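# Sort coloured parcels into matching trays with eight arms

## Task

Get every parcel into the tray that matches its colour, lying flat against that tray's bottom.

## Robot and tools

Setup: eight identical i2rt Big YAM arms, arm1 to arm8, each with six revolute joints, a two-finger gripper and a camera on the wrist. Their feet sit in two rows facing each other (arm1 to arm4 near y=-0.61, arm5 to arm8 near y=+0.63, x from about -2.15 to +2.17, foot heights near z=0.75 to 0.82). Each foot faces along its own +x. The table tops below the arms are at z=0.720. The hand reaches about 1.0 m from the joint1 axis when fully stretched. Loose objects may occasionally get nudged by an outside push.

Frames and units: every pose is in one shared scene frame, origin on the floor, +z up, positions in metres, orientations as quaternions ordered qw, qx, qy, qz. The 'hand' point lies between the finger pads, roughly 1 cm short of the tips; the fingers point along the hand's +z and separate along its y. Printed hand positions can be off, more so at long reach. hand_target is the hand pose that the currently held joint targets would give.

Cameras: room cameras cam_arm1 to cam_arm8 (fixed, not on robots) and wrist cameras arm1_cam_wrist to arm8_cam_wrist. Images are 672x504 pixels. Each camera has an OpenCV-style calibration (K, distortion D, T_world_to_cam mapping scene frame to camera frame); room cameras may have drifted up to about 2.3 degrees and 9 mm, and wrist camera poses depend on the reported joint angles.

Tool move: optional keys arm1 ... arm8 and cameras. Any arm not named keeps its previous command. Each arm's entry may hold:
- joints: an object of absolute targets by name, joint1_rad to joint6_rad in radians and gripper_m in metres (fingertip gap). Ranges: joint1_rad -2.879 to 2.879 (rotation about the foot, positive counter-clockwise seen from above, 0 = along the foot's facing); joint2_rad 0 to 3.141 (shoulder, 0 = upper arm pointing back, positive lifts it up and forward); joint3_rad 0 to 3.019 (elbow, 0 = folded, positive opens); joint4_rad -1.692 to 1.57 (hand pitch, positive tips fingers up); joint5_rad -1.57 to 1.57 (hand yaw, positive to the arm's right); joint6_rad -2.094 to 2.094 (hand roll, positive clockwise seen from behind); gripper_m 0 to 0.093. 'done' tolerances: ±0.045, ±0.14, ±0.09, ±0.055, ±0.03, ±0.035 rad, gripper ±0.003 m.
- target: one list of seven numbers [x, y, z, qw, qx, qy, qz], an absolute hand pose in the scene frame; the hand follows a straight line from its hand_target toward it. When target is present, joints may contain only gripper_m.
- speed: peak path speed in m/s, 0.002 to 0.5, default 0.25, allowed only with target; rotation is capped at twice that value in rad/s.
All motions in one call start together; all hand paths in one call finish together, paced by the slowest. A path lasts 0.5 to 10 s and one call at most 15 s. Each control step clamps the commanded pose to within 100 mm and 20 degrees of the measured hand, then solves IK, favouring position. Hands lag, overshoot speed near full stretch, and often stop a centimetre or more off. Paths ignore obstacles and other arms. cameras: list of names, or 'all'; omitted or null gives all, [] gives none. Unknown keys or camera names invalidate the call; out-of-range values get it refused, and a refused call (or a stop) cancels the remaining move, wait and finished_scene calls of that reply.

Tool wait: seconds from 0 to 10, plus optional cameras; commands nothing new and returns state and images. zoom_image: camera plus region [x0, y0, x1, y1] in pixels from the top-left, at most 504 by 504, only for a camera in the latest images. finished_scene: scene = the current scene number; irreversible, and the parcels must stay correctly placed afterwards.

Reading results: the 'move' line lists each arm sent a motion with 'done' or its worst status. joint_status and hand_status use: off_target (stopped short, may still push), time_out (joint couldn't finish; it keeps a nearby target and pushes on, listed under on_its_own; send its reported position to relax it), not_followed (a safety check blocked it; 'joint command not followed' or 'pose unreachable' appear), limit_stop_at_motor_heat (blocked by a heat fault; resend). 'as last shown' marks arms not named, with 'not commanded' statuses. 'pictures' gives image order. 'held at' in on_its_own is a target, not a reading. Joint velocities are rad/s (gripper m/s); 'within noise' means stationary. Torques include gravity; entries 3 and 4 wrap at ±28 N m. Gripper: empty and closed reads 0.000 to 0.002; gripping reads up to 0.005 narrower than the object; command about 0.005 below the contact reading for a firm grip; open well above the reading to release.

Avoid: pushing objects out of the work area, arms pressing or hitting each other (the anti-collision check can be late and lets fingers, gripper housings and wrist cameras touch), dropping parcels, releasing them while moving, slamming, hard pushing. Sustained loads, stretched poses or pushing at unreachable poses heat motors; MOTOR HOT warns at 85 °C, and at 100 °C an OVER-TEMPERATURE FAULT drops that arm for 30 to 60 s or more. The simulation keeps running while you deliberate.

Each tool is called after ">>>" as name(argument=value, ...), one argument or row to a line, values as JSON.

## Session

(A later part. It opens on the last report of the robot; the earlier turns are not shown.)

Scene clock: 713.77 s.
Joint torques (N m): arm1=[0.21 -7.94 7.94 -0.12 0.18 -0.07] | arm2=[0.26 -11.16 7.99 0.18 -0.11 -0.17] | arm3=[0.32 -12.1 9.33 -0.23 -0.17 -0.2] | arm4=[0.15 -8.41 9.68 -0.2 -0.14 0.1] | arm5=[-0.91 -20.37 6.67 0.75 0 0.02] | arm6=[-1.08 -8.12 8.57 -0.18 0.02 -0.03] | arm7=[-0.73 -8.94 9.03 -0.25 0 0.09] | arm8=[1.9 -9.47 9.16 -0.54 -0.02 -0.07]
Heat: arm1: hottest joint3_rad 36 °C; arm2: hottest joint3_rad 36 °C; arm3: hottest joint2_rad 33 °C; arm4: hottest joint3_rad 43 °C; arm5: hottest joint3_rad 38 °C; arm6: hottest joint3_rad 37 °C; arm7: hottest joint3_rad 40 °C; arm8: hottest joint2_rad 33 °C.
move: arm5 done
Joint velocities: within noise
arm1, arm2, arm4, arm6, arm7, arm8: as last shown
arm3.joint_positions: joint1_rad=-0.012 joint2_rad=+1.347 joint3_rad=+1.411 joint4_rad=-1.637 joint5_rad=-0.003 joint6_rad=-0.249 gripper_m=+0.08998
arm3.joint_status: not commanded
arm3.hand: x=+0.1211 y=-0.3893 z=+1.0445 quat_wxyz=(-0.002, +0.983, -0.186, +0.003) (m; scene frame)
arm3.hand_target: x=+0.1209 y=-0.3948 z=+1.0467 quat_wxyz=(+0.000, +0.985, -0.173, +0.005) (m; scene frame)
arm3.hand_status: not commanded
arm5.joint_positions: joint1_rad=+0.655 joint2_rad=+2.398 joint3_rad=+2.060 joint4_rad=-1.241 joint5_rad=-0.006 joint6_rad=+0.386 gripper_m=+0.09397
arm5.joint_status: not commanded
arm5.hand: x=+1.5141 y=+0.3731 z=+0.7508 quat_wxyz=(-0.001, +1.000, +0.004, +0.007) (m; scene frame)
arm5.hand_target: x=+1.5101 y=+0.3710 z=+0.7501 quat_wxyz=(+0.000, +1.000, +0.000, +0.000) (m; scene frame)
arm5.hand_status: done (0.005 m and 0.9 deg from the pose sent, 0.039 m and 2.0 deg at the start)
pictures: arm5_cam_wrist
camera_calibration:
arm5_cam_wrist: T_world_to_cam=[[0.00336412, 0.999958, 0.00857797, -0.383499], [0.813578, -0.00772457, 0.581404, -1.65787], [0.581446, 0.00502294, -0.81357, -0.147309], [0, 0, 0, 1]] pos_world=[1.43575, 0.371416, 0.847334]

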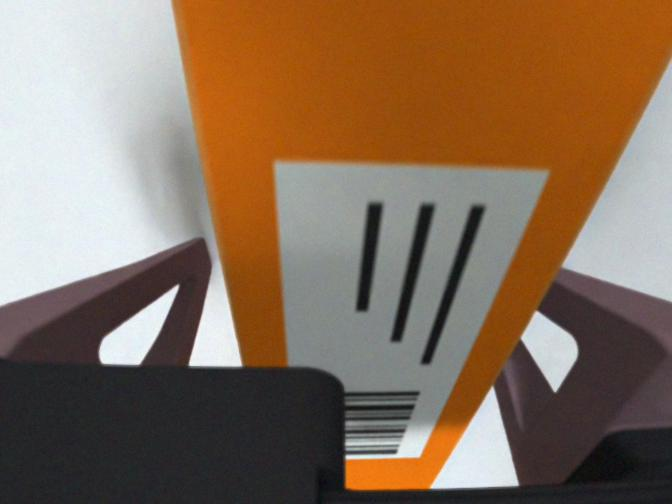

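>>> move(
  arm5={"joints":{"gripper_m":0.045}},
  cameras=[],
)

>>> move(
  arm5={"target":[1.52,0.375,0.92,0,1,0,0],"speed":0.25},
  cameras=[],
)

>>> move(
  arm5={"target":[1.81,0.504,1.05,0,1,0,0],"speed":0.35},
  cameras=[],
)

>>> move(
  arm5={"joints":{"joint1_rad":-1.667,"joint6_rad":0.13}},
  cameras=["cam_arm5"],
)

>>> move(
  arm5={"target":[2.41,1.3,0.87,0,-0.515,0.857,0],"speed":0.3},
  cameras=["cam_arm5"],
)

>>> zoom_image(
  camera="cam_arm5",
  region=[380, 20, 560, 170],
)

Scene clock: 743.50 s.
Joint torques (N m): arm1=[0.73 -7.94 7.86 -0.17 0.19 -0.08] | arm2=[0.26 -11.11 7.98 0.18 -0.1 -0.17] | arm3=[0.38 -12.04 9.32 -0.24 -0.16 -0.2] | arm4=[0.15 -8.35 9.68 -0.2 -0.14 0.1] | arm5=[-0.44 -20.19 6.53 0.72 -0.05 0.05] | arm6=[-1.03 -8.06 8.57 -0.17 0.02 -0.03] | arm7=[-0.79 -8.76 9.02 -0.27 0 0.09] | arm8=[1.79 -9.41 9.26 -0.51 -0.04 -0.05]
Heat: arm1: hottest joint3_rad 36 °C; arm2: hottest joint3_rad 36 °C; arm3: hottest joint2_rad 32 °C; arm4: hottest joint3_rad 43 °C; arm5: hottest joint3_rad 36 °C; arm6: hottest joint3_rad 37 °C; arm7: hottest joint3_rad 40 °C; arm8: hottest joint2_rad 33 °C.
move: arm5 off_target
Joint velocities: within noise
arm1.joint_positions: joint1_rad=-1.529 joint2_rad=+1.327 joint3_rad=+1.378 joint4_rad=-1.599 joint5_rad=+0.004 joint6_rad=+0.310 gripper_m=+0.08990
arm1.joint_status: not commanded
arm1.hand: x=-2.2965 y=-0.9585 z=+1.0573 quat_wxyz=(-0.012, -0.905, -0.425, +0.011) (m; scene frame)
arm1.hand_target: x=-2.2998 y=-0.9530 z=+1.0501 quat_wxyz=(+0.000, -0.906, -0.423, +0.000) (m; scene frame)
arm1.hand_status: not commanded
arm2, arm3, arm4, arm6, arm8: as last shown
arm5.joint_positions: joint1_rad=+0.655 joint2_rad=+2.398 joint3_rad=+2.060 joint4_rad=-1.241 joint5_rad=-0.006 joint6_rad=+0.387 gripper_m=+0.05871
arm5.joint_status: gripper_m off_target (ended at +0.05874, target +0.04500)
arm5.hand: x=+1.5141 y=+0.3731 z=+0.7508 quat_wxyz=(-0.001, +1.000, +0.004, +0.007) (m; scene frame)
arm5.hand_target: x=+1.5100 y=+0.3711 z=+0.7501 quat_wxyz=(+0.000, +1.000, +0.000, +0.000) (m; scene frame)
arm5.hand_status: not commanded
arm7.joint_positions: joint1_rad=+2.150 joint2_rad=+1.335 joint3_rad=+1.297 joint4_rad=-1.514 joint5_rad=+0.000 joint6_rad=+0.111 gripper_m=+0.08994
arm7.joint_status: not commanded
arm7.hand: x=-0.4000 y=+0.9992 z=+1.0542 quat_wxyz=(-0.007, +0.644, -0.765, -0.008) (m; scene frame)
arm7.hand_target: x=-0.3980 y=+0.9931 z=+1.0500 quat_wxyz=(+0.000, +0.643, -0.766, +0.000) (m; scene frame)
arm7.hand_status: not commanded
pictures: none
No camera images: "cameras" was empty.

Scene clock: 745.13 s.
Joint torques (N m): arm1=[0.21 -8 7.9 -0.17 0.21 -0.07] | arm2=[0.26 -11.16 7.98 0.17 -0.1 -0.17] | arm3=[0.38 -12.1 9.32 -0.23 -0.17 -0.2] | arm4=[0.15 -8.41 9.68 -0.2 -0.14 0.1] | arm5=[-0.32 -20.01 10.24 -0.2 -0.08 0] | arm6=[-1.03 -8.12 8.58 -0.17 0.02 -0.03] | arm7=[-0.91 -8.64 8.98 -0.25 0 0.09] | arm8=[2.08 -9.35 9.18 -0.44 -0.03 -0.05]
Heat: arm1: hottest joint3_rad 36 °C; arm2: hottest joint3_rad 36 °C; arm3: hottest joint2_rad 32 °C; arm4: hottest joint3_rad 43 °C; arm5: hottest joint3_rad 37 °C; arm6: hottest joint3_rad 37 °C; arm7: hottest joint3_rad 40 °C; arm8: hottest joint2_rad 33 °C.
move: arm5 off_target
Joint velocities: within noise
arm1, arm2, arm3, arm4, arm6, arm7, arm8: as last shown
arm5.joint_positions: joint1_rad=+0.655 joint2_rad=+2.251 joint3_rad=+2.195 joint4_rad=-1.548 joint5_rad=-0.005 joint6_rad=+0.387 gripper_m=+0.05871
arm5.joint_status: not commanded
arm5.hand: x=+1.5310 y=+0.3796 z=+0.9015 quat_wxyz=(-0.007, +1.000, +0.003, +0.018) (m; scene frame)
arm5.hand_target: x=+1.5208 y=+0.3754 z=+0.9201 quat_wxyz=(+0.000, +1.000, +0.000, -0.001) (m; scene frame)
arm5.hand_status: off_target (0.022 m and 2.3 deg from the pose sent, 0.169 m and 0.9 deg at the start; pose on its path clipped on 6 of 49 steps)
pictures: none
No camera images: "cameras" was empty.

Scene clock: 747.00 s.
Joint torques (N m): arm1=[0.5 -8 7.92 -0.16 0.19 -0.07] | arm2=[0.26 -11.11 7.98 0.18 -0.1 -0.17] | arm3=[0.38 -11.99 9.32 -0.25 -0.17 -0.2] | arm4=[0.21 -8.41 9.68 -0.2 -0.15 0.1] | arm5=[-1.44 -8 7.13 -0.1 -0.07 -0.15] | arm6=[-1.08 -8.12 8.58 -0.16 0.02 -0.03] | arm7=[-0.67 -8.88 8.99 -0.31 -0.01 0.1] | arm8=[1.9 -9.47 9.14 -0.49 -0.03 -0.06]
Heat: arm1: hottest joint3_rad 36 °C; arm2: hottest joint3_rad 36 °C; arm3: hottest joint2_rad 32 °C; arm4: hottest joint3_rad 43 °C; arm5: hottest joint3_rad 37 °C; arm6: hottest joint3_rad 37 °C; arm7: hottest joint3_rad 40 °C; arm8: hottest joint2_rad 33 °C.
move: arm5 done
Joint velocities: within noise
arm1, arm2, arm3, arm4, arm6, arm7, arm8: as last shown
arm5.joint_positions: joint1_rad=+0.641 joint2_rad=+1.331 joint3_rad=+1.302 joint4_rad=-1.537 joint5_rad=-0.005 joint6_rad=+0.382 gripper_m=+0.05871
arm5.joint_status: not commanded
arm5.hand: x=+1.8102 y=+0.5009 z=+1.0457 quat_wxyz=(+0.000, +1.000, -0.001, +0.001) (m; scene frame)
arm5.hand_target: x=+1.8101 y=+0.5040 z=+1.0499 quat_wxyz=(+0.000, +1.000, +0.000, +0.000) (m; scene frame)
arm5.hand_status: done (0.005 m and 0.2 deg from the pose sent, 0.340 m and 2.3 deg at the start)
pictures: none
No camera images: "cameras" was empty.

Scene clock: 749.50 s.
Joint torques (N m): arm1=[0.56 -8.18 7.94 -0.24 0.21 -0.07] | arm2=[0.26 -11.16 7.99 0.18 -0.11 -0.17] | arm3=[0.44 -12.04 9.33 -0.27 -0.17 -0.21] | arm4=[0.15 -8.41 9.68 -0.2 -0.14 0.1] | arm5=[-0.62 -7.77 7.32 -0.03 -0.2 -0.14] | arm6=[-1.08 -8.12 8.57 -0.16 0.02 -0.02] | arm7=[-0.79 -8.76 9.01 -0.25 -0.01 0.1] | arm8=[2.02 -9.64 9.29 -0.49 -0.03 -0.05]
Heat: arm1: hottest joint3_rad 36 °C; arm2: hottest joint3_rad 36 °C; arm3: hottest joint2_rad 32 °C; arm4: hottest joint3_rad 43 °C; arm5: hottest joint3_rad 36 °C; arm6: hottest joint3_rad 37 °C; arm7: hottest joint3_rad 40 °C; arm8: hottest joint2_rad 33 °C.
move: arm5 done
Joint velocities: within noise
arm1, arm2, arm3, arm4, arm6, arm7, arm8: as last shown
arm5.joint_positions: joint1_rad=-1.670 joint2_rad=+1.331 joint3_rad=+1.302 joint4_rad=-1.537 joint5_rad=-0.003 joint6_rad=+0.139 gripper_m=+0.05871
arm5.joint_status: all done
arm5.hand: x=+2.2980 y=+0.9990 z=+1.0506 quat_wxyz=(-0.004, +0.510, -0.860, -0.004) (m; scene frame)
arm5.hand_target: x=+2.2963 y=+0.9984 z=+1.0548 quat_wxyz=(-0.004, +0.516, -0.857, -0.005) (m; scene frame)
arm5.hand_status: not commanded
pictures: cam_arm5

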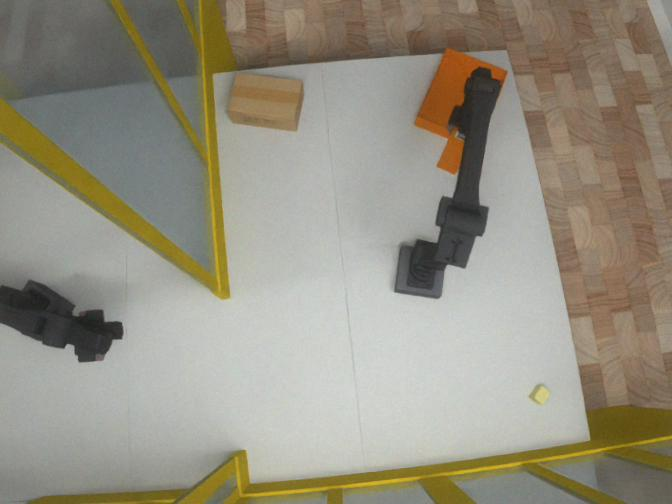

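Scene clock: 751.87 s.
Joint torques (N m): arm1=[0.5 -7.65 7.92 -0.17 0.19 -0.08] | arm2=[0.26 -11.11 7.99 0.18 -0.1 -0.17] | arm3=[0.26 -12.04 9.31 -0.25 -0.17 -0.2] | arm4=[0.15 -8.35 9.68 -0.2 -0.14 0.1] | arm5=[-0.79 -20.95 10.09 -0.1 -0.06 -0.12] | arm6=[-1.03 -8.12 8.58 -0.16 0.02 -0.03] | arm7=[-0.73 -8.88 8.96 -0.28 -0.01 0.1] | arm8=[1.85 -9.47 9.2 -0.51 -0.04 -0.04]
Heat: arm1: hottest joint3_rad 36 °C; arm2: hottest joint3_rad 36 °C; arm3: hottest joint2_rad 32 °C; arm4: hottest joint3_rad 43 °C; arm5: hottest joint3_rad 37 °C; arm6: hottest joint3_rad 37 °C; arm7: hottest joint3_rad 40 °C; arm8: hottest joint2_rad 33 °C.
move: arm5 off_target
Joint velocities: within noise
arm1, arm2, arm3, arm4, arm7, arm8: as last shown
arm5.joint_positions: joint1_rad=-1.670 joint2_rad=+2.295 joint3_rad=+2.108 joint4_rad=-1.436 joint5_rad=-0.003 joint6_rad=+0.139 gripper_m=+0.05871
arm5.joint_status: not commanded
arm5.hand: x=+2.4063 y=+1.2858 z=+0.8480 quat_wxyz=(+0.018, +0.510, -0.860, +0.013) (m; scene frame)
arm5.hand_target: x=+2.4096 y=+1.2989 z=+0.8702 quat_wxyz=(+0.000, +0.515, -0.857, +0.000) (m; scene frame)
arm5.hand_status: off_target (0.026 m and 2.7 deg from the pose sent, 0.368 m and 0.9 deg at the start)
arm6.joint_positions: joint1_rad=+0.258 joint2_rad=+1.345 joint3_rad=+1.239 joint4_rad=-1.467 joint5_rad=+0.000 joint6_rad=-0.372 gripper_m=+0.08987
arm6.joint_status: not commanded
arm6.hand: x=+1.2083 y=+0.4934 z=+1.0454 quat_wxyz=(+0.001, +0.006, -1.000, -0.001) (m; scene frame)
arm6.hand_target: x=+1.2050 y=+0.4921 z=+1.0499 quat_wxyz=(+0.000, +0.000, -1.000, +0.000) (m; scene frame)
arm6.hand_status: not commanded
pictures: cam_arm5

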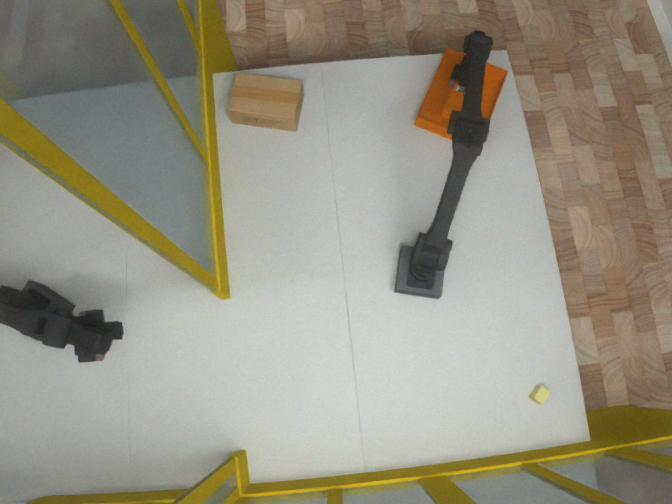

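Scaled by 2.800.

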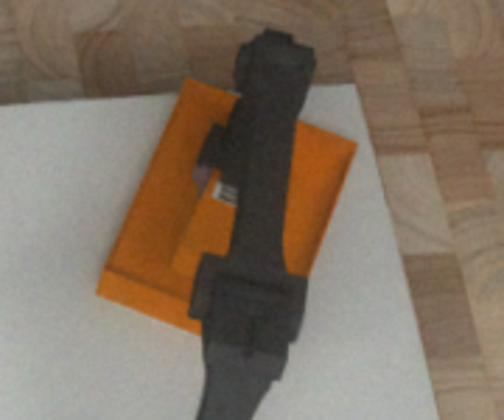

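>>> move(
  arm5={"target":[2.415,1.3,0.8,0,-0.515,0.857,0],"speed":0.15},
  cameras=["cam_arm5"],
)

>>> zoom_image(
  camera="cam_arm5",
  region=[380, 20, 560, 170],
)

>>> move(
  arm5={"target":[2.415,1.3,0.77,0,-0.515,0.857,0],"speed":0.1},
  cameras=["cam_arm5","arm5_cam_wrist"],
)

>>> zoom_image(
  camera="cam_arm5",
  region=[380, 20, 560, 170],
)

Scene clock: 765.20 s.
Joint torques (N m): arm1=[0.15 -8.12 7.95 -0.21 0.2 -0.06] | arm2=[0.26 -11.11 7.99 0.18 -0.1 -0.17] | arm3=[0.26 -11.99 9.33 -0.24 -0.16 -0.2] | arm4=[0.15 -8.35 9.66 -0.2 -0.15 0.1] | arm5=[-1.38 -21.01 7.06 0.7 -0.06 -0.13] | arm6=[-1.08 -8.12 8.58 -0.14 0.02 -0.03] | arm7=[-0.91 -8.82 9.01 -0.23 -0.01 0.08] | arm8=[1.67 -9.52 9.22 -0.5 -0.05 -0.06]
Heat: arm1: hottest joint3_rad 36 °C; arm2: hottest joint3_rad 36 °C; arm3: hottest joint2_rad 32 °C; arm4: hottest joint3_rad 44 °C; arm5: hottest joint3_rad 39 °C; arm6: hottest joint3_rad 37 °C; arm7: hottest joint3_rad 40 °C; arm8: hottest joint2_rad 33 °C.
move: arm5 off_target
Joint velocities: within noise
arm1, arm2, arm3, arm4, arm6, arm7, arm8: as last shown
arm1.hand_target: x=-2.2998 y=-0.9531 z=+1.0501 quat_wxyz=(+0.000, -0.906, -0.423, +0.000) (m; scene frame)
arm5.joint_positions: joint1_rad=-1.670 joint2_rad=+2.361 joint3_rad=+2.064 joint4_rad=-1.318 joint5_rad=-0.003 joint6_rad=+0.134 gripper_m=+0.05871
arm5.joint_status: not commanded
arm5.hand: x=+2.4090 y=+1.2927 z=+0.7867 quat_wxyz=(+0.015, +0.513, -0.858, +0.011) (m; scene frame)
arm5.hand_target: x=+2.4149 y=+1.2997 z=+0.8001 quat_wxyz=(+0.000, +0.515, -0.857, +0.000) (m; scene frame)
arm5.hand_status: off_target (0.016 m and 2.1 deg from the pose sent, 0.051 m and 2.6 deg at the start)
pictures: cam_arm5

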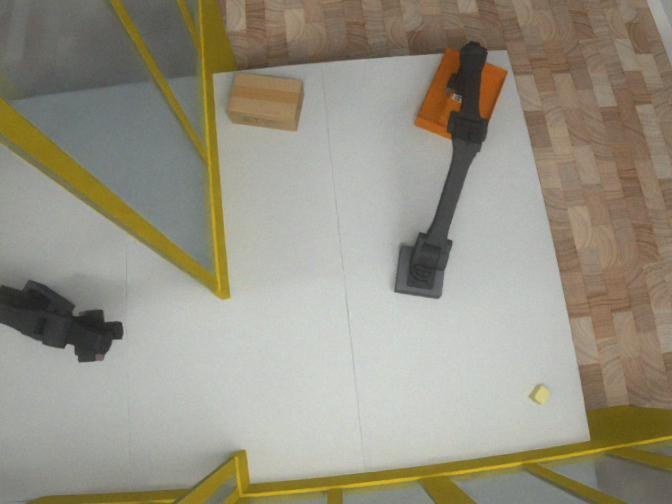

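Scaled by 2.800.

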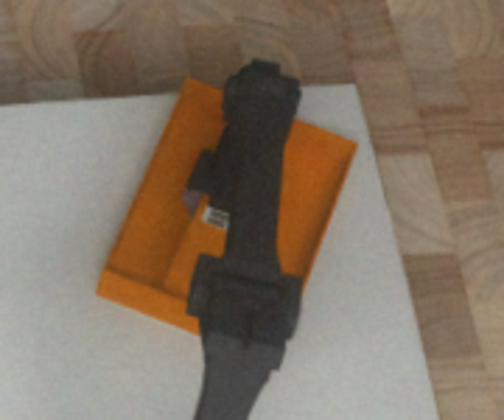

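Scene clock: 766.33 s.
Joint torques (N m): arm1=[0.5 -8.41 7.97 -0.14 0.21 -0.08] | arm2=[0.26 -11.16 7.99 0.17 -0.1 -0.17] | arm3=[0.26 -12.04 9.32 -0.27 -0.16 -0.2] | arm4=[0.21 -8.41 9.66 -0.2 -0.15 0.1] | arm5=[-1.55 -20.72 6.64 0.9 -0.05 -0.18] | arm6=[-1.08 -8.23 8.58 -0.14 0.03 -0.03] | arm7=[-0.91 -8.88 8.98 -0.23 0.01 0.09] | arm8=[1.96 -9.58 9.2 -0.62 -0.05 -0.04]
Heat: arm1: hottest joint3_rad 36 °C; arm2: hottest joint3_rad 36 °C; arm3: hottest joint2_rad 32 °C; arm4: hottest joint3_rad 44 °C; arm5: hottest joint3_rad 39 °C; arm6: hottest joint3_rad 37 °C; arm7: hottest joint3_rad 40 °C; arm8: hottest joint2_rad 33 °C.
move: arm5 done
Joint velocities: within noise
arm1, arm3, arm6, arm7: as last shown
arm2.joint_positions: joint1_rad=-1.393 joint2_rad=+1.336 joint3_rad=+1.301 joint4_rad=-1.518 joint5_rad=+0.002 joint6_rad=-0.471 gripper_m=+0.08993
arm2.joint_status: not commanded
arm2.hand: x=-0.6744 y=-0.2819 z=+1.0531 quat_wxyz=(-0.009, +0.703, -0.711, -0.002) (m; scene frame)
arm2.hand_target: x=-0.6760 y=-0.2840 z=+1.0500 quat_wxyz=(+0.000, +0.707, -0.707, +0.000) (m; scene frame)
arm2.hand_status: not commanded
arm4.joint_positions: joint1_rad=+0.299 joint2_rad=+1.343 joint3_rad=+1.417 joint4_rad=-1.633 joint5_rad=+0.014 joint6_rad=-0.306 gripper_m=+0.08992
arm4.joint_status: not commanded
arm4.hand: x=+1.8154 y=-0.2427 z=+1.0459 quat_wxyz=(-0.001, +0.702, -0.712, +0.003) (m; scene frame)
arm4.hand_target: x=+1.8137 y=-0.2458 z=+1.0419 quat_wxyz=(+0.008, +0.700, -0.714, +0.007) (m; scene frame)
arm4.hand_status: not commanded
arm5.joint_positions: joint1_rad=-1.670 joint2_rad=+2.377 joint3_rad=+2.041 joint4_rad=-1.262 joint5_rad=-0.003 joint6_rad=+0.134 gripper_m=+0.05871
arm5.joint_status: not commanded
arm5.hand: x=+2.4102 y=+1.2957 z=+0.7673 quat_wxyz=(+0.008, +0.513, -0.859, +0.005) (m; scene frame)
arm5.hand_target: x=+2.4150 y=+1.2999 z=+0.7700 quat_wxyz=(+0.000, +0.515, -0.857, +0.000) (m; scene frame)
arm5.hand_status: done (0.007 m and 1.2 deg from the pose sent, 0.019 m and 2.1 deg at the start)
arm8.joint_positions: joint1_rad=+0.475 joint2_rad=+1.336 joint3_rad=+1.405 joint4_rad=-1.623 joint5_rad=-0.001 joint6_rad=-0.128 gripper_m=+0.08992
arm8.joint_status: not commanded
arm8.hand: x=-1.7115 y=+0.2741 z=+1.0529 quat_wxyz=(-0.006, -0.708, -0.706, +0.006) (m; scene frame)
arm8.hand_target: x=-1.7110 y=+0.2770 z=+1.0500 quat_wxyz=(+0.000, -0.707, -0.707, +0.000) (m; scene frame)
arm8.hand_status: not commanded
pictures: arm5_cam_wrist, cam_arm5
camera_calibration:
arm5_cam_wrist: T_world_to_cam=[[0.874928, -0.484206, 0.00666664, -1.48533], [-0.395564, -0.706681, 0.586627, 1.42653], [-0.279337, -0.515894, -0.80983, 2.08724], [0, 0, 0, 1]] pos_world=[2.44688, 1.36569, 0.863373]

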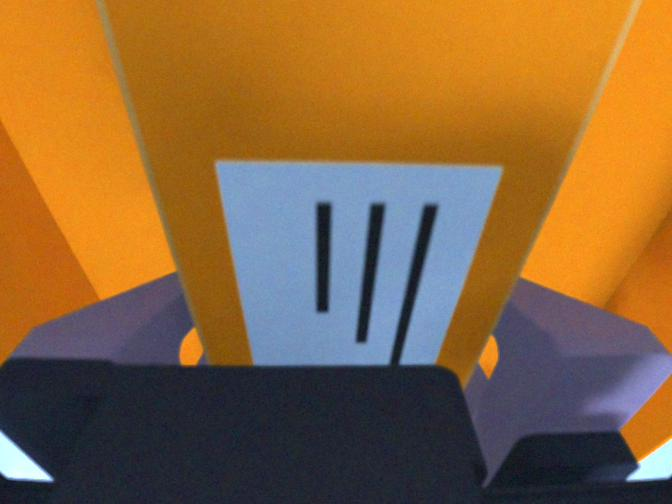

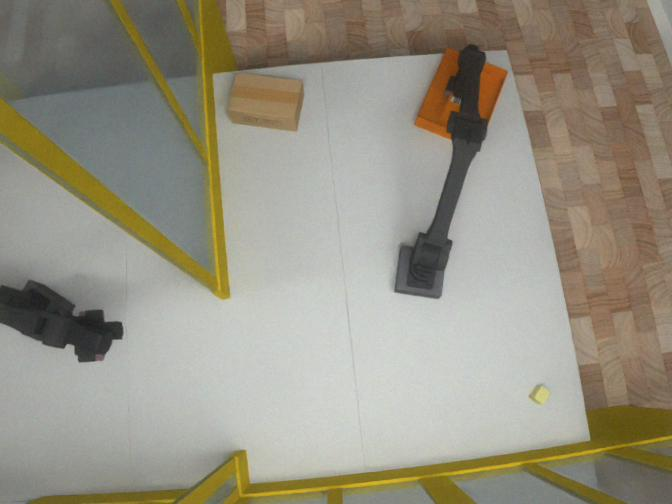

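Scaled by 2.800.

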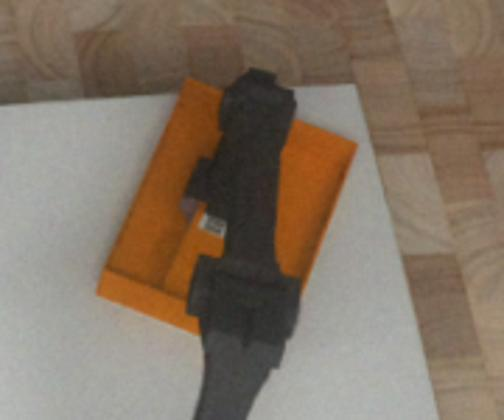

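>>> move(
  arm5={"target":[2.43,1.326,0.785,0,-0.515,0.857,0],"speed":0.1},
  cameras=[],
)

>>> move(
  arm5={"target":[2.428,1.323,0.752,0,-0.515,0.857,0],"speed":0.07},
  cameras=["cam_arm5"],
)

>>> zoom_image(
  camera="cam_arm5",
  region=[380, 20, 560, 170],
)

>>> move(
  arm5={"target":[2.428,1.323,0.735,0,-0.515,0.857,0],"speed":0.05},
  cameras=["arm5_cam_wrist"],
)

Scene clock: 776.73 s.
Joint torques (N m): arm1=[0.5 -8.35 7.9 -0.1 0.19 -0.06] | arm2=[0.21 -11.11 7.98 0.17 -0.11 -0.17] | arm3=[0.26 -11.99 9.33 -0.27 -0.17 -0.21] | arm4=[0.15 -8.35 9.68 -0.2 -0.14 0.1] | arm5=[-1.79 -20.78 9.91 -0.08 -0.06 -0.12] | arm6=[-1.08 -8.12 8.58 -0.16 0.02 -0.03] | arm7=[-0.79 -8.88 9.02 -0.23 0 0.09] | arm8=[1.85 -9.47 9.21 -0.5 -0.04 -0.05]
Heat: arm1: hottest joint3_rad 36 °C; arm2: hottest joint3_rad 36 °C; arm3: hottest joint2_rad 32 °C; arm4: hottest joint3_rad 44 °C; arm5: hottest joint3_rad 39 °C; arm6: hottest joint3_rad 37 °C; arm7: hottest joint3_rad 40 °C; arm8: hottest joint2_rad 33 °C.
move: arm5 off_target
Joint velocities: within noise
arm1, arm2, arm4, arm6, arm7, arm8: as last shown
arm3.joint_positions: joint1_rad=-0.012 joint2_rad=+1.347 joint3_rad=+1.411 joint4_rad=-1.637 joint5_rad=-0.003 joint6_rad=-0.249 gripper_m=+0.08998
arm3.joint_status: not commanded
arm3.hand: x=+0.1211 y=-0.3893 z=+1.0445 quat_wxyz=(-0.002, +0.983, -0.186, +0.003) (m; scene frame)
arm3.hand_target: x=+0.1209 y=-0.3948 z=+1.0467 quat_wxyz=(+0.000, +0.985, -0.173, +0.005) (m; scene frame)
arm3.hand_status: not commanded
arm5.joint_positions: joint1_rad=-1.674 joint2_rad=+2.456 joint3_rad=+2.197 joint4_rad=-1.354 joint5_rad=-0.003 joint6_rad=+0.128 gripper_m=+0.05871
arm5.joint_status: not commanded
arm5.hand: x=+2.4199 y=+1.3139 z=+0.7693 quat_wxyz=(+0.015, +0.514, -0.858, +0.010) (m; scene frame)
arm5.hand_target: x=+2.4298 y=+1.3250 z=+0.7851 quat_wxyz=(+0.000, +0.515, -0.857, +0.000) (m; scene frame)
arm5.hand_status: off_target (0.022 m and 2.1 deg from the pose sent, 0.040 m and 1.2 deg at the start)
pictures: none
No camera images: "cameras" was empty.

Scene clock: 777.83 s.
Joint torques (N m): arm1=[0.5 -8.06 7.87 -0.17 0.2 -0.07] | arm2=[0.26 -11.16 7.99 0.17 -0.11 -0.17] | arm3=[0.32 -12.04 9.32 -0.24 -0.17 -0.21] | arm4=[0.15 -8.41 9.66 -0.2 -0.14 0.1] | arm5=[-1.03 -21.42 6.61 0.66 -0.1 -0.14] | arm6=[-1.08 -8.12 8.55 -0.18 0.02 -0.03] | arm7=[-0.73 -8.53 8.99 -0.25 0 0.09] | arm8=[1.85 -9.58 9.11 -0.57 -0.04 -0.06]
Heat: arm1: hottest joint3_rad 36 °C; arm2: hottest joint3_rad 36 °C; arm3: hottest joint2_rad 32 °C; arm4: hottest joint3_rad 44 °C; arm5: hottest joint3_rad 39 °C; arm6: hottest joint3_rad 37 °C; arm7: hottest joint3_rad 40 °C; arm8: hottest joint2_rad 33 °C.
move: arm5 done
Joint velocities: within noise
arm1.joint_positions: joint1_rad=-1.529 joint2_rad=+1.327 joint3_rad=+1.378 joint4_rad=-1.599 joint5_rad=+0.004 joint6_rad=+0.310 gripper_m=+0.08990
arm1.joint_status: not commanded
arm1.hand: x=-2.2965 y=-0.9585 z=+1.0573 quat_wxyz=(-0.012, -0.905, -0.425, +0.011) (m; scene frame)
arm1.hand_target: x=-2.2998 y=-0.9531 z=+1.0501 quat_wxyz=(+0.000, -0.906, -0.423, +0.000) (m; scene frame)
arm1.hand_status: not commanded
arm2, arm3, arm4, arm6, arm8: as last shown
arm5.joint_positions: joint1_rad=-1.674 joint2_rad=+2.477 joint3_rad=+2.196 joint4_rad=-1.307 joint5_rad=-0.002 joint6_rad=+0.128 gripper_m=+0.05871
arm5.joint_status: not commanded
arm5.hand: x=+2.4229 y=+1.3213 z=+0.7545 quat_wxyz=(+0.004, +0.514, -0.858, +0.003) (m; scene frame)
arm5.hand_target: x=+2.4280 y=+1.3229 z=+0.7519 quat_wxyz=(+0.000, +0.515, -0.857, +0.000) (m; scene frame)
arm5.hand_status: done (0.006 m and 0.6 deg from the pose sent, 0.021 m and 2.0 deg at the start)
arm7.joint_positions: joint1_rad=+2.150 joint2_rad=+1.335 joint3_rad=+1.297 joint4_rad=-1.514 joint5_rad=+0.000 joint6_rad=+0.111 gripper_m=+0.08994
arm7.joint_status: not commanded
arm7.hand: x=-0.4000 y=+0.9992 z=+1.0542 quat_wxyz=(-0.007, +0.644, -0.765, -0.008) (m; scene frame)
arm7.hand_target: x=-0.3980 y=+0.9931 z=+1.0500 quat_wxyz=(+0.000, +0.643, -0.766, +0.000) (m; scene frame)
arm7.hand_status: not commanded
pictures: cam_arm5

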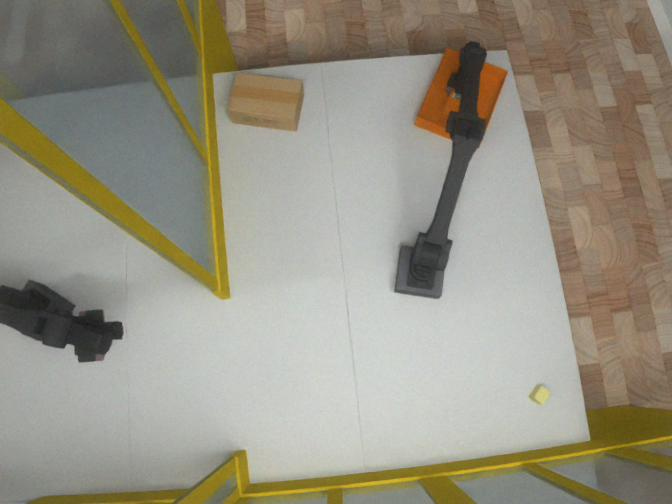

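Scaled by 2.800.

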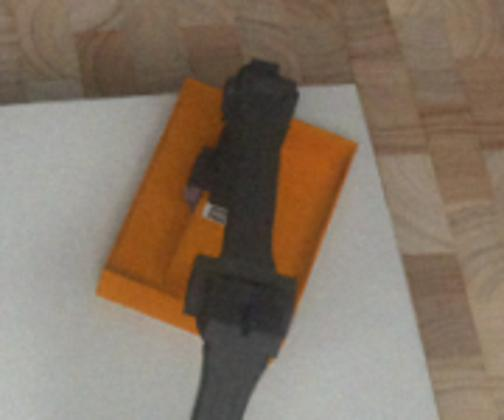

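Scene clock: 778.80 s.
Joint torques (N m): arm1=[0.38 -7.77 7.92 -0.25 0.21 -0.07] | arm2=[0.26 -11.16 7.99 0.18 -0.1 -0.17] | arm3=[0.21 -11.93 9.32 -0.24 -0.16 -0.2] | arm4=[0.15 -8.41 9.68 -0.2 -0.14 0.1] | arm5=[-1.55 -19.55 6.01 1.62 -0.09 -0.11] | arm6=[-1.08 -8.12 8.55 -0.16 0.02 -0.03] | arm7=[-0.85 -8.94 9.02 -0.21 0 0.09] | arm8=[2.02 -9.41 9.16 -0.57 -0.03 -0.04]
Heat: arm1: hottest joint3_rad 36 °C; arm2: hottest joint3_rad 36 °C; arm3: hottest joint2_rad 32 °C; arm4: hottest joint3_rad 44 °C; arm5: hottest joint3_rad 39 °C; arm6: hottest joint3_rad 37 °C; arm7: hottest joint3_rad 40 °C; arm8: hottest joint2_rad 33 °C.
move: arm5 off_target
Joint velocities: within noise
arm1, arm2, arm3, arm4, arm6, arm7, arm8: as last shown
arm5.joint_positions: joint1_rad=-1.674 joint2_rad=+2.477 joint3_rad=+2.190 joint4_rad=-1.297 joint5_rad=-0.001 joint6_rad=+0.128 gripper_m=+0.05871
arm5.joint_status: not commanded
arm5.hand: x=+2.4232 y=+1.3218 z=+0.7525 quat_wxyz=(+0.002, +0.514, -0.858, +0.002) (m; scene frame)
arm5.hand_target: x=+2.4278 y=+1.3223 z=+0.7351 quat_wxyz=(+0.000, +0.515, -0.857, +0.000) (m; scene frame)
arm5.hand_status: off_target (0.018 m and 0.3 deg from the pose sent, 0.020 m and 0.6 deg at the start)
pictures: arm5_cam_wrist
camera_calibration:
arm5_cam_wrist: T_world_to_cam=[[0.876196, -0.481917, 0.00607246, -1.4897], [-0.397317, -0.715135, 0.575084, 1.48297], [-0.2728, -0.506299, -0.818072, 2.07001], [0, 0, 0, 1]] pos_world=[2.45917, 1.39066, 0.849633]

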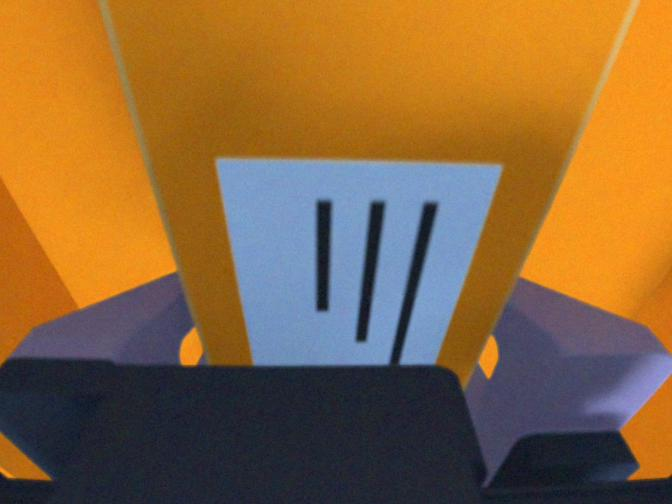

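>>> move(
  arm5={"joints":{"gripper_m":0.09}},
  cameras=[],
)

>>> move(
  arm5={"target":[2.425,1.32,0.92,0,-0.515,0.857,0],"speed":0.2},
  cameras=[],
)

>>> move(
  arm5={"target":[2.27,0.98,1.05,0,-0.515,0.857,0],"speed":0.4},
  cameras=["cam_arm5","arm5_cam_wrist"],
)

>>> zoom_image(
  camera="cam_arm5",
  region=[380, 20, 560, 170],
)

Scene clock: 786.00 s.
Joint torques (N m): arm1=[0.38 -7.88 7.8 -0.16 0.18 -0.06] | arm2=[0.26 -11.11 8.01 0.17 -0.1 -0.17] | arm3=[0.21 -12.04 9.28 -0.25 -0.17 -0.21] | arm4=[0.21 -8.41 9.68 -0.2 -0.15 0.1] | arm5=[-0.85 -20.25 6.05 0.62 -0.08 -0.11] | arm6=[-1.03 -8.06 8.55 -0.17 0.02 -0.03] | arm7=[-0.73 -8.88 9.05 -0.24 0 0.1] | arm8=[1.96 -9.58 9.2 -0.5 -0.05 -0.06]
Heat: arm1: hottest joint3_rad 36 °C; arm2: hottest joint3_rad 36 °C; arm3: hottest joint2_rad 32 °C; arm4: hottest joint3_rad 44 °C; arm5: hottest joint3_rad 38 °C; arm6: hottest joint3_rad 37 °C; arm7: hottest joint3_rad 40 °C; arm8: hottest joint2_rad 33 °C.
move: arm5 done
Joint velocities: within noise
arm1, arm2, arm3, arm4, arm6, arm7, arm8: as last shown
arm5.joint_positions: joint1_rad=-1.680 joint2_rad=+2.477 joint3_rad=+2.190 joint4_rad=-1.278 joint5_rad=-0.002 joint6_rad=+0.126 gripper_m=+0.08984
arm5.joint_status: all done
arm5.hand: x=+2.4292 y=+1.3246 z=+0.7525 quat_wxyz=(-0.005, +0.512, -0.859, -0.005) (m; scene frame)
arm5.hand_target: x=+2.4279 y=+1.3225 z=+0.7353 quat_wxyz=(+0.000, +0.515, -0.857, +0.000) (m; scene frame)
arm5.hand_status: not commanded
pictures: none
No camera images: "cameras" was empty.

Scene clock: 787.93 s.
Joint torques (N m): arm1=[0.62 -7.82 7.95 -0.16 0.2 -0.07] | arm2=[0.26 -11.11 7.99 0.17 -0.1 -0.17] | arm3=[0.21 -11.99 9.29 -0.25 -0.17 -0.2] | arm4=[0.15 -8.35 9.66 -0.2 -0.14 0.1] | arm5=[-1.32 -21.25 10.3 -0.09 -0.09 -0.09] | arm6=[-1.08 -8.12 8.55 -0.18 0.02 -0.03] | arm7=[-0.85 -8.88 9.02 -0.27 -0.01 0.1] | arm8=[1.9 -9.52 9.26 -0.55 -0.05 -0.08]
Heat: arm1: hottest joint3_rad 36 °C; arm2: hottest joint3_rad 36 °C; arm3: hottest joint2_rad 32 °C; arm4: hottest joint3_rad 44 °C; arm5: hottest joint3_rad 39 °C; arm6: hottest joint3_rad 37 °C; arm7: hottest joint3_rad 40 °C; arm8: hottest joint2_rad 33 °C.
move: arm5 off_target
Joint velocities: arm1=[0.005 -0.044 -0.012 -0.007 -0.051 0.037 0] | arm2=[within noise] | arm3=[within noise] | arm4=[within noise] | arm5=[within noise] | arm6=[within noise] | arm7=[within noise] | arm8=[within noise]
arm1, arm2, arm3, arm4, arm6, arm7, arm8: as last shown
arm5.joint_positions: joint1_rad=-1.680 joint2_rad=+2.383 joint3_rad=+2.423 joint4_rad=-1.649 joint5_rad=-0.002 joint6_rad=+0.126 gripper_m=+0.08989
arm5.joint_status: not commanded
arm5.hand: x=+2.4235 y=+1.3105 z=+0.9067 quat_wxyz=(+0.012, +0.512, -0.859, +0.009) (m; scene frame)
arm5.hand_target: x=+2.4248 y=+1.3193 z=+0.9200 quat_wxyz=(-0.001, +0.515, -0.857, +0.000) (m; scene frame)
arm5.hand_status: off_target (0.016 m and 1.8 deg from the pose sent, 0.168 m and 0.9 deg at the start)
pictures: none
No camera images: "cameras" was empty.

Scene clock: 789.83 s.
Joint torques (N m): arm1=[0.5 -7.65 7.99 -0.24 0.2 -0.07] | arm2=[0.26 -11.11 7.99 0.17 -0.1 -0.17] | arm3=[0.32 -12.04 9.31 -0.25 -0.16 -0.21] | arm4=[0.15 -8.41 9.66 -0.2 -0.14 0.1] | arm5=[-0.38 -7.12 7.09 -0.01 -0.11 0.03] | arm6=[-1.03 -8.23 8.57 -0.16 0.02 -0.03] | arm7=[-0.91 -8.82 8.96 -0.23 0 0.1] | arm8=[1.79 -9.64 9.24 -0.49 -0.04 -0.06]
Heat: arm1: hottest joint3_rad 36 °C; arm2: hottest joint3_rad 36 °C; arm3: hottest joint2_rad 32 °C; arm4: hottest joint3_rad 44 °C; arm5: hottest joint3_rad 38 °C; arm6: hottest joint3_rad 37 °C; arm7: hottest joint3_rad 40 °C; arm8: hottest joint2_rad 33 °C.
move: arm5 done
Joint velocities: within noise
arm1, arm2, arm3, arm4, arm7, arm8: as last shown
arm5.joint_positions: joint1_rad=-1.622 joint2_rad=+1.267 joint3_rad=+1.238 joint4_rad=-1.543 joint5_rad=-0.002 joint6_rad=+0.173 gripper_m=+0.08989
arm5.joint_status: not commanded
arm5.hand: x=+2.2726 y=+0.9801 z=+1.0481 quat_wxyz=(-0.002, +0.517, -0.856, -0.002) (m; scene frame)
arm5.hand_target: x=+2.2700 y=+0.9800 z=+1.0500 quat_wxyz=(+0.000, +0.515, -0.857, +0.000) (m; scene frame)
arm5.hand_status: done (0.003 m and 0.4 deg from the pose sent, 0.391 m and 1.8 deg at the start)
arm6.joint_positions: joint1_rad=+0.258 joint2_rad=+1.345 joint3_rad=+1.239 joint4_rad=-1.467 joint5_rad=+0.000 joint6_rad=-0.372 gripper_m=+0.08987
arm6.joint_status: not commanded
arm6.hand: x=+1.2083 y=+0.4934 z=+1.0454 quat_wxyz=(+0.001, +0.006, -1.000, -0.001) (m; scene frame)
arm6.hand_target: x=+1.2050 y=+0.4921 z=+1.0499 quat_wxyz=(+0.000, +0.000, -1.000, +0.000) (m; scene frame)
arm6.hand_status: not commanded
pictures: arm5_cam_wrist, cam_arm5
camera_calibration:
arm5_cam_wrist: T_world_to_cam=[[0.879294, -0.476263, 0.00397704, -1.5346], [-0.394431, -0.723483, 0.566566, 1.0193], [-0.266957, -0.499746, -0.824007, 2.08423], [0, 0, 0, 1]] pos_world=[2.30781, 1.04816, 1.14602]

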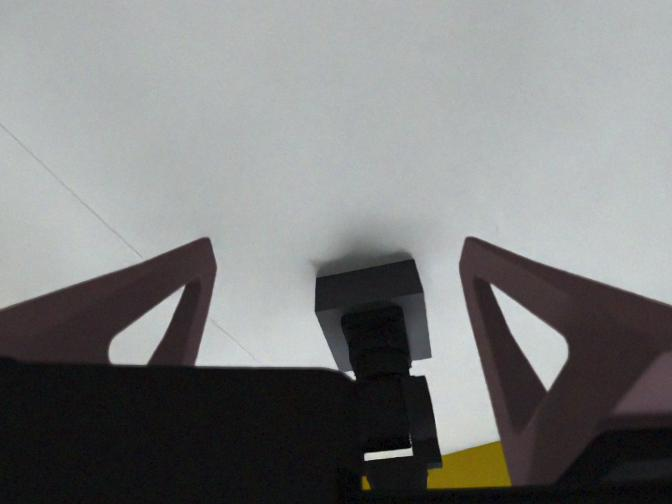

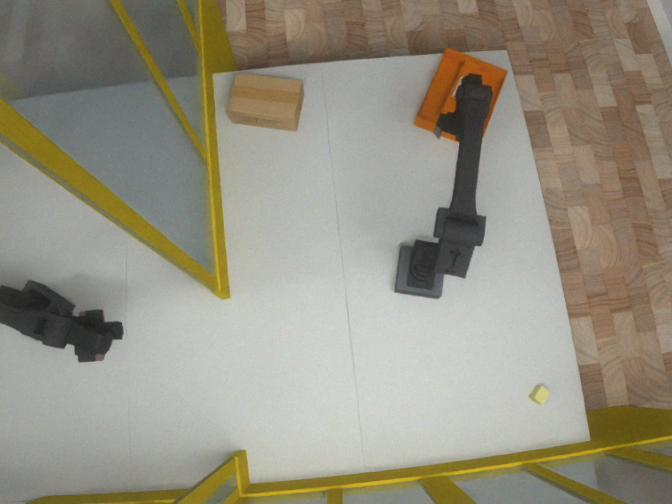

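Scaled by 2.800.

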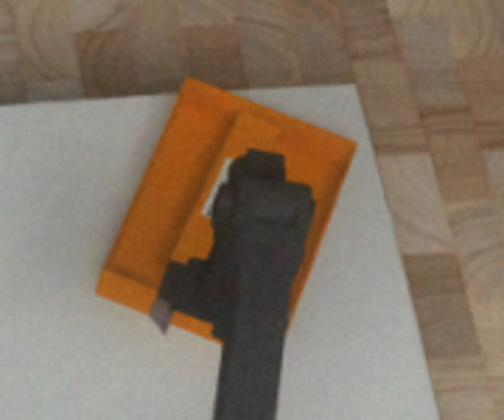

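Parcel in the tray. Done.

>>> finished_scene(
  scene=1,
)

The scene is finished: the task was done.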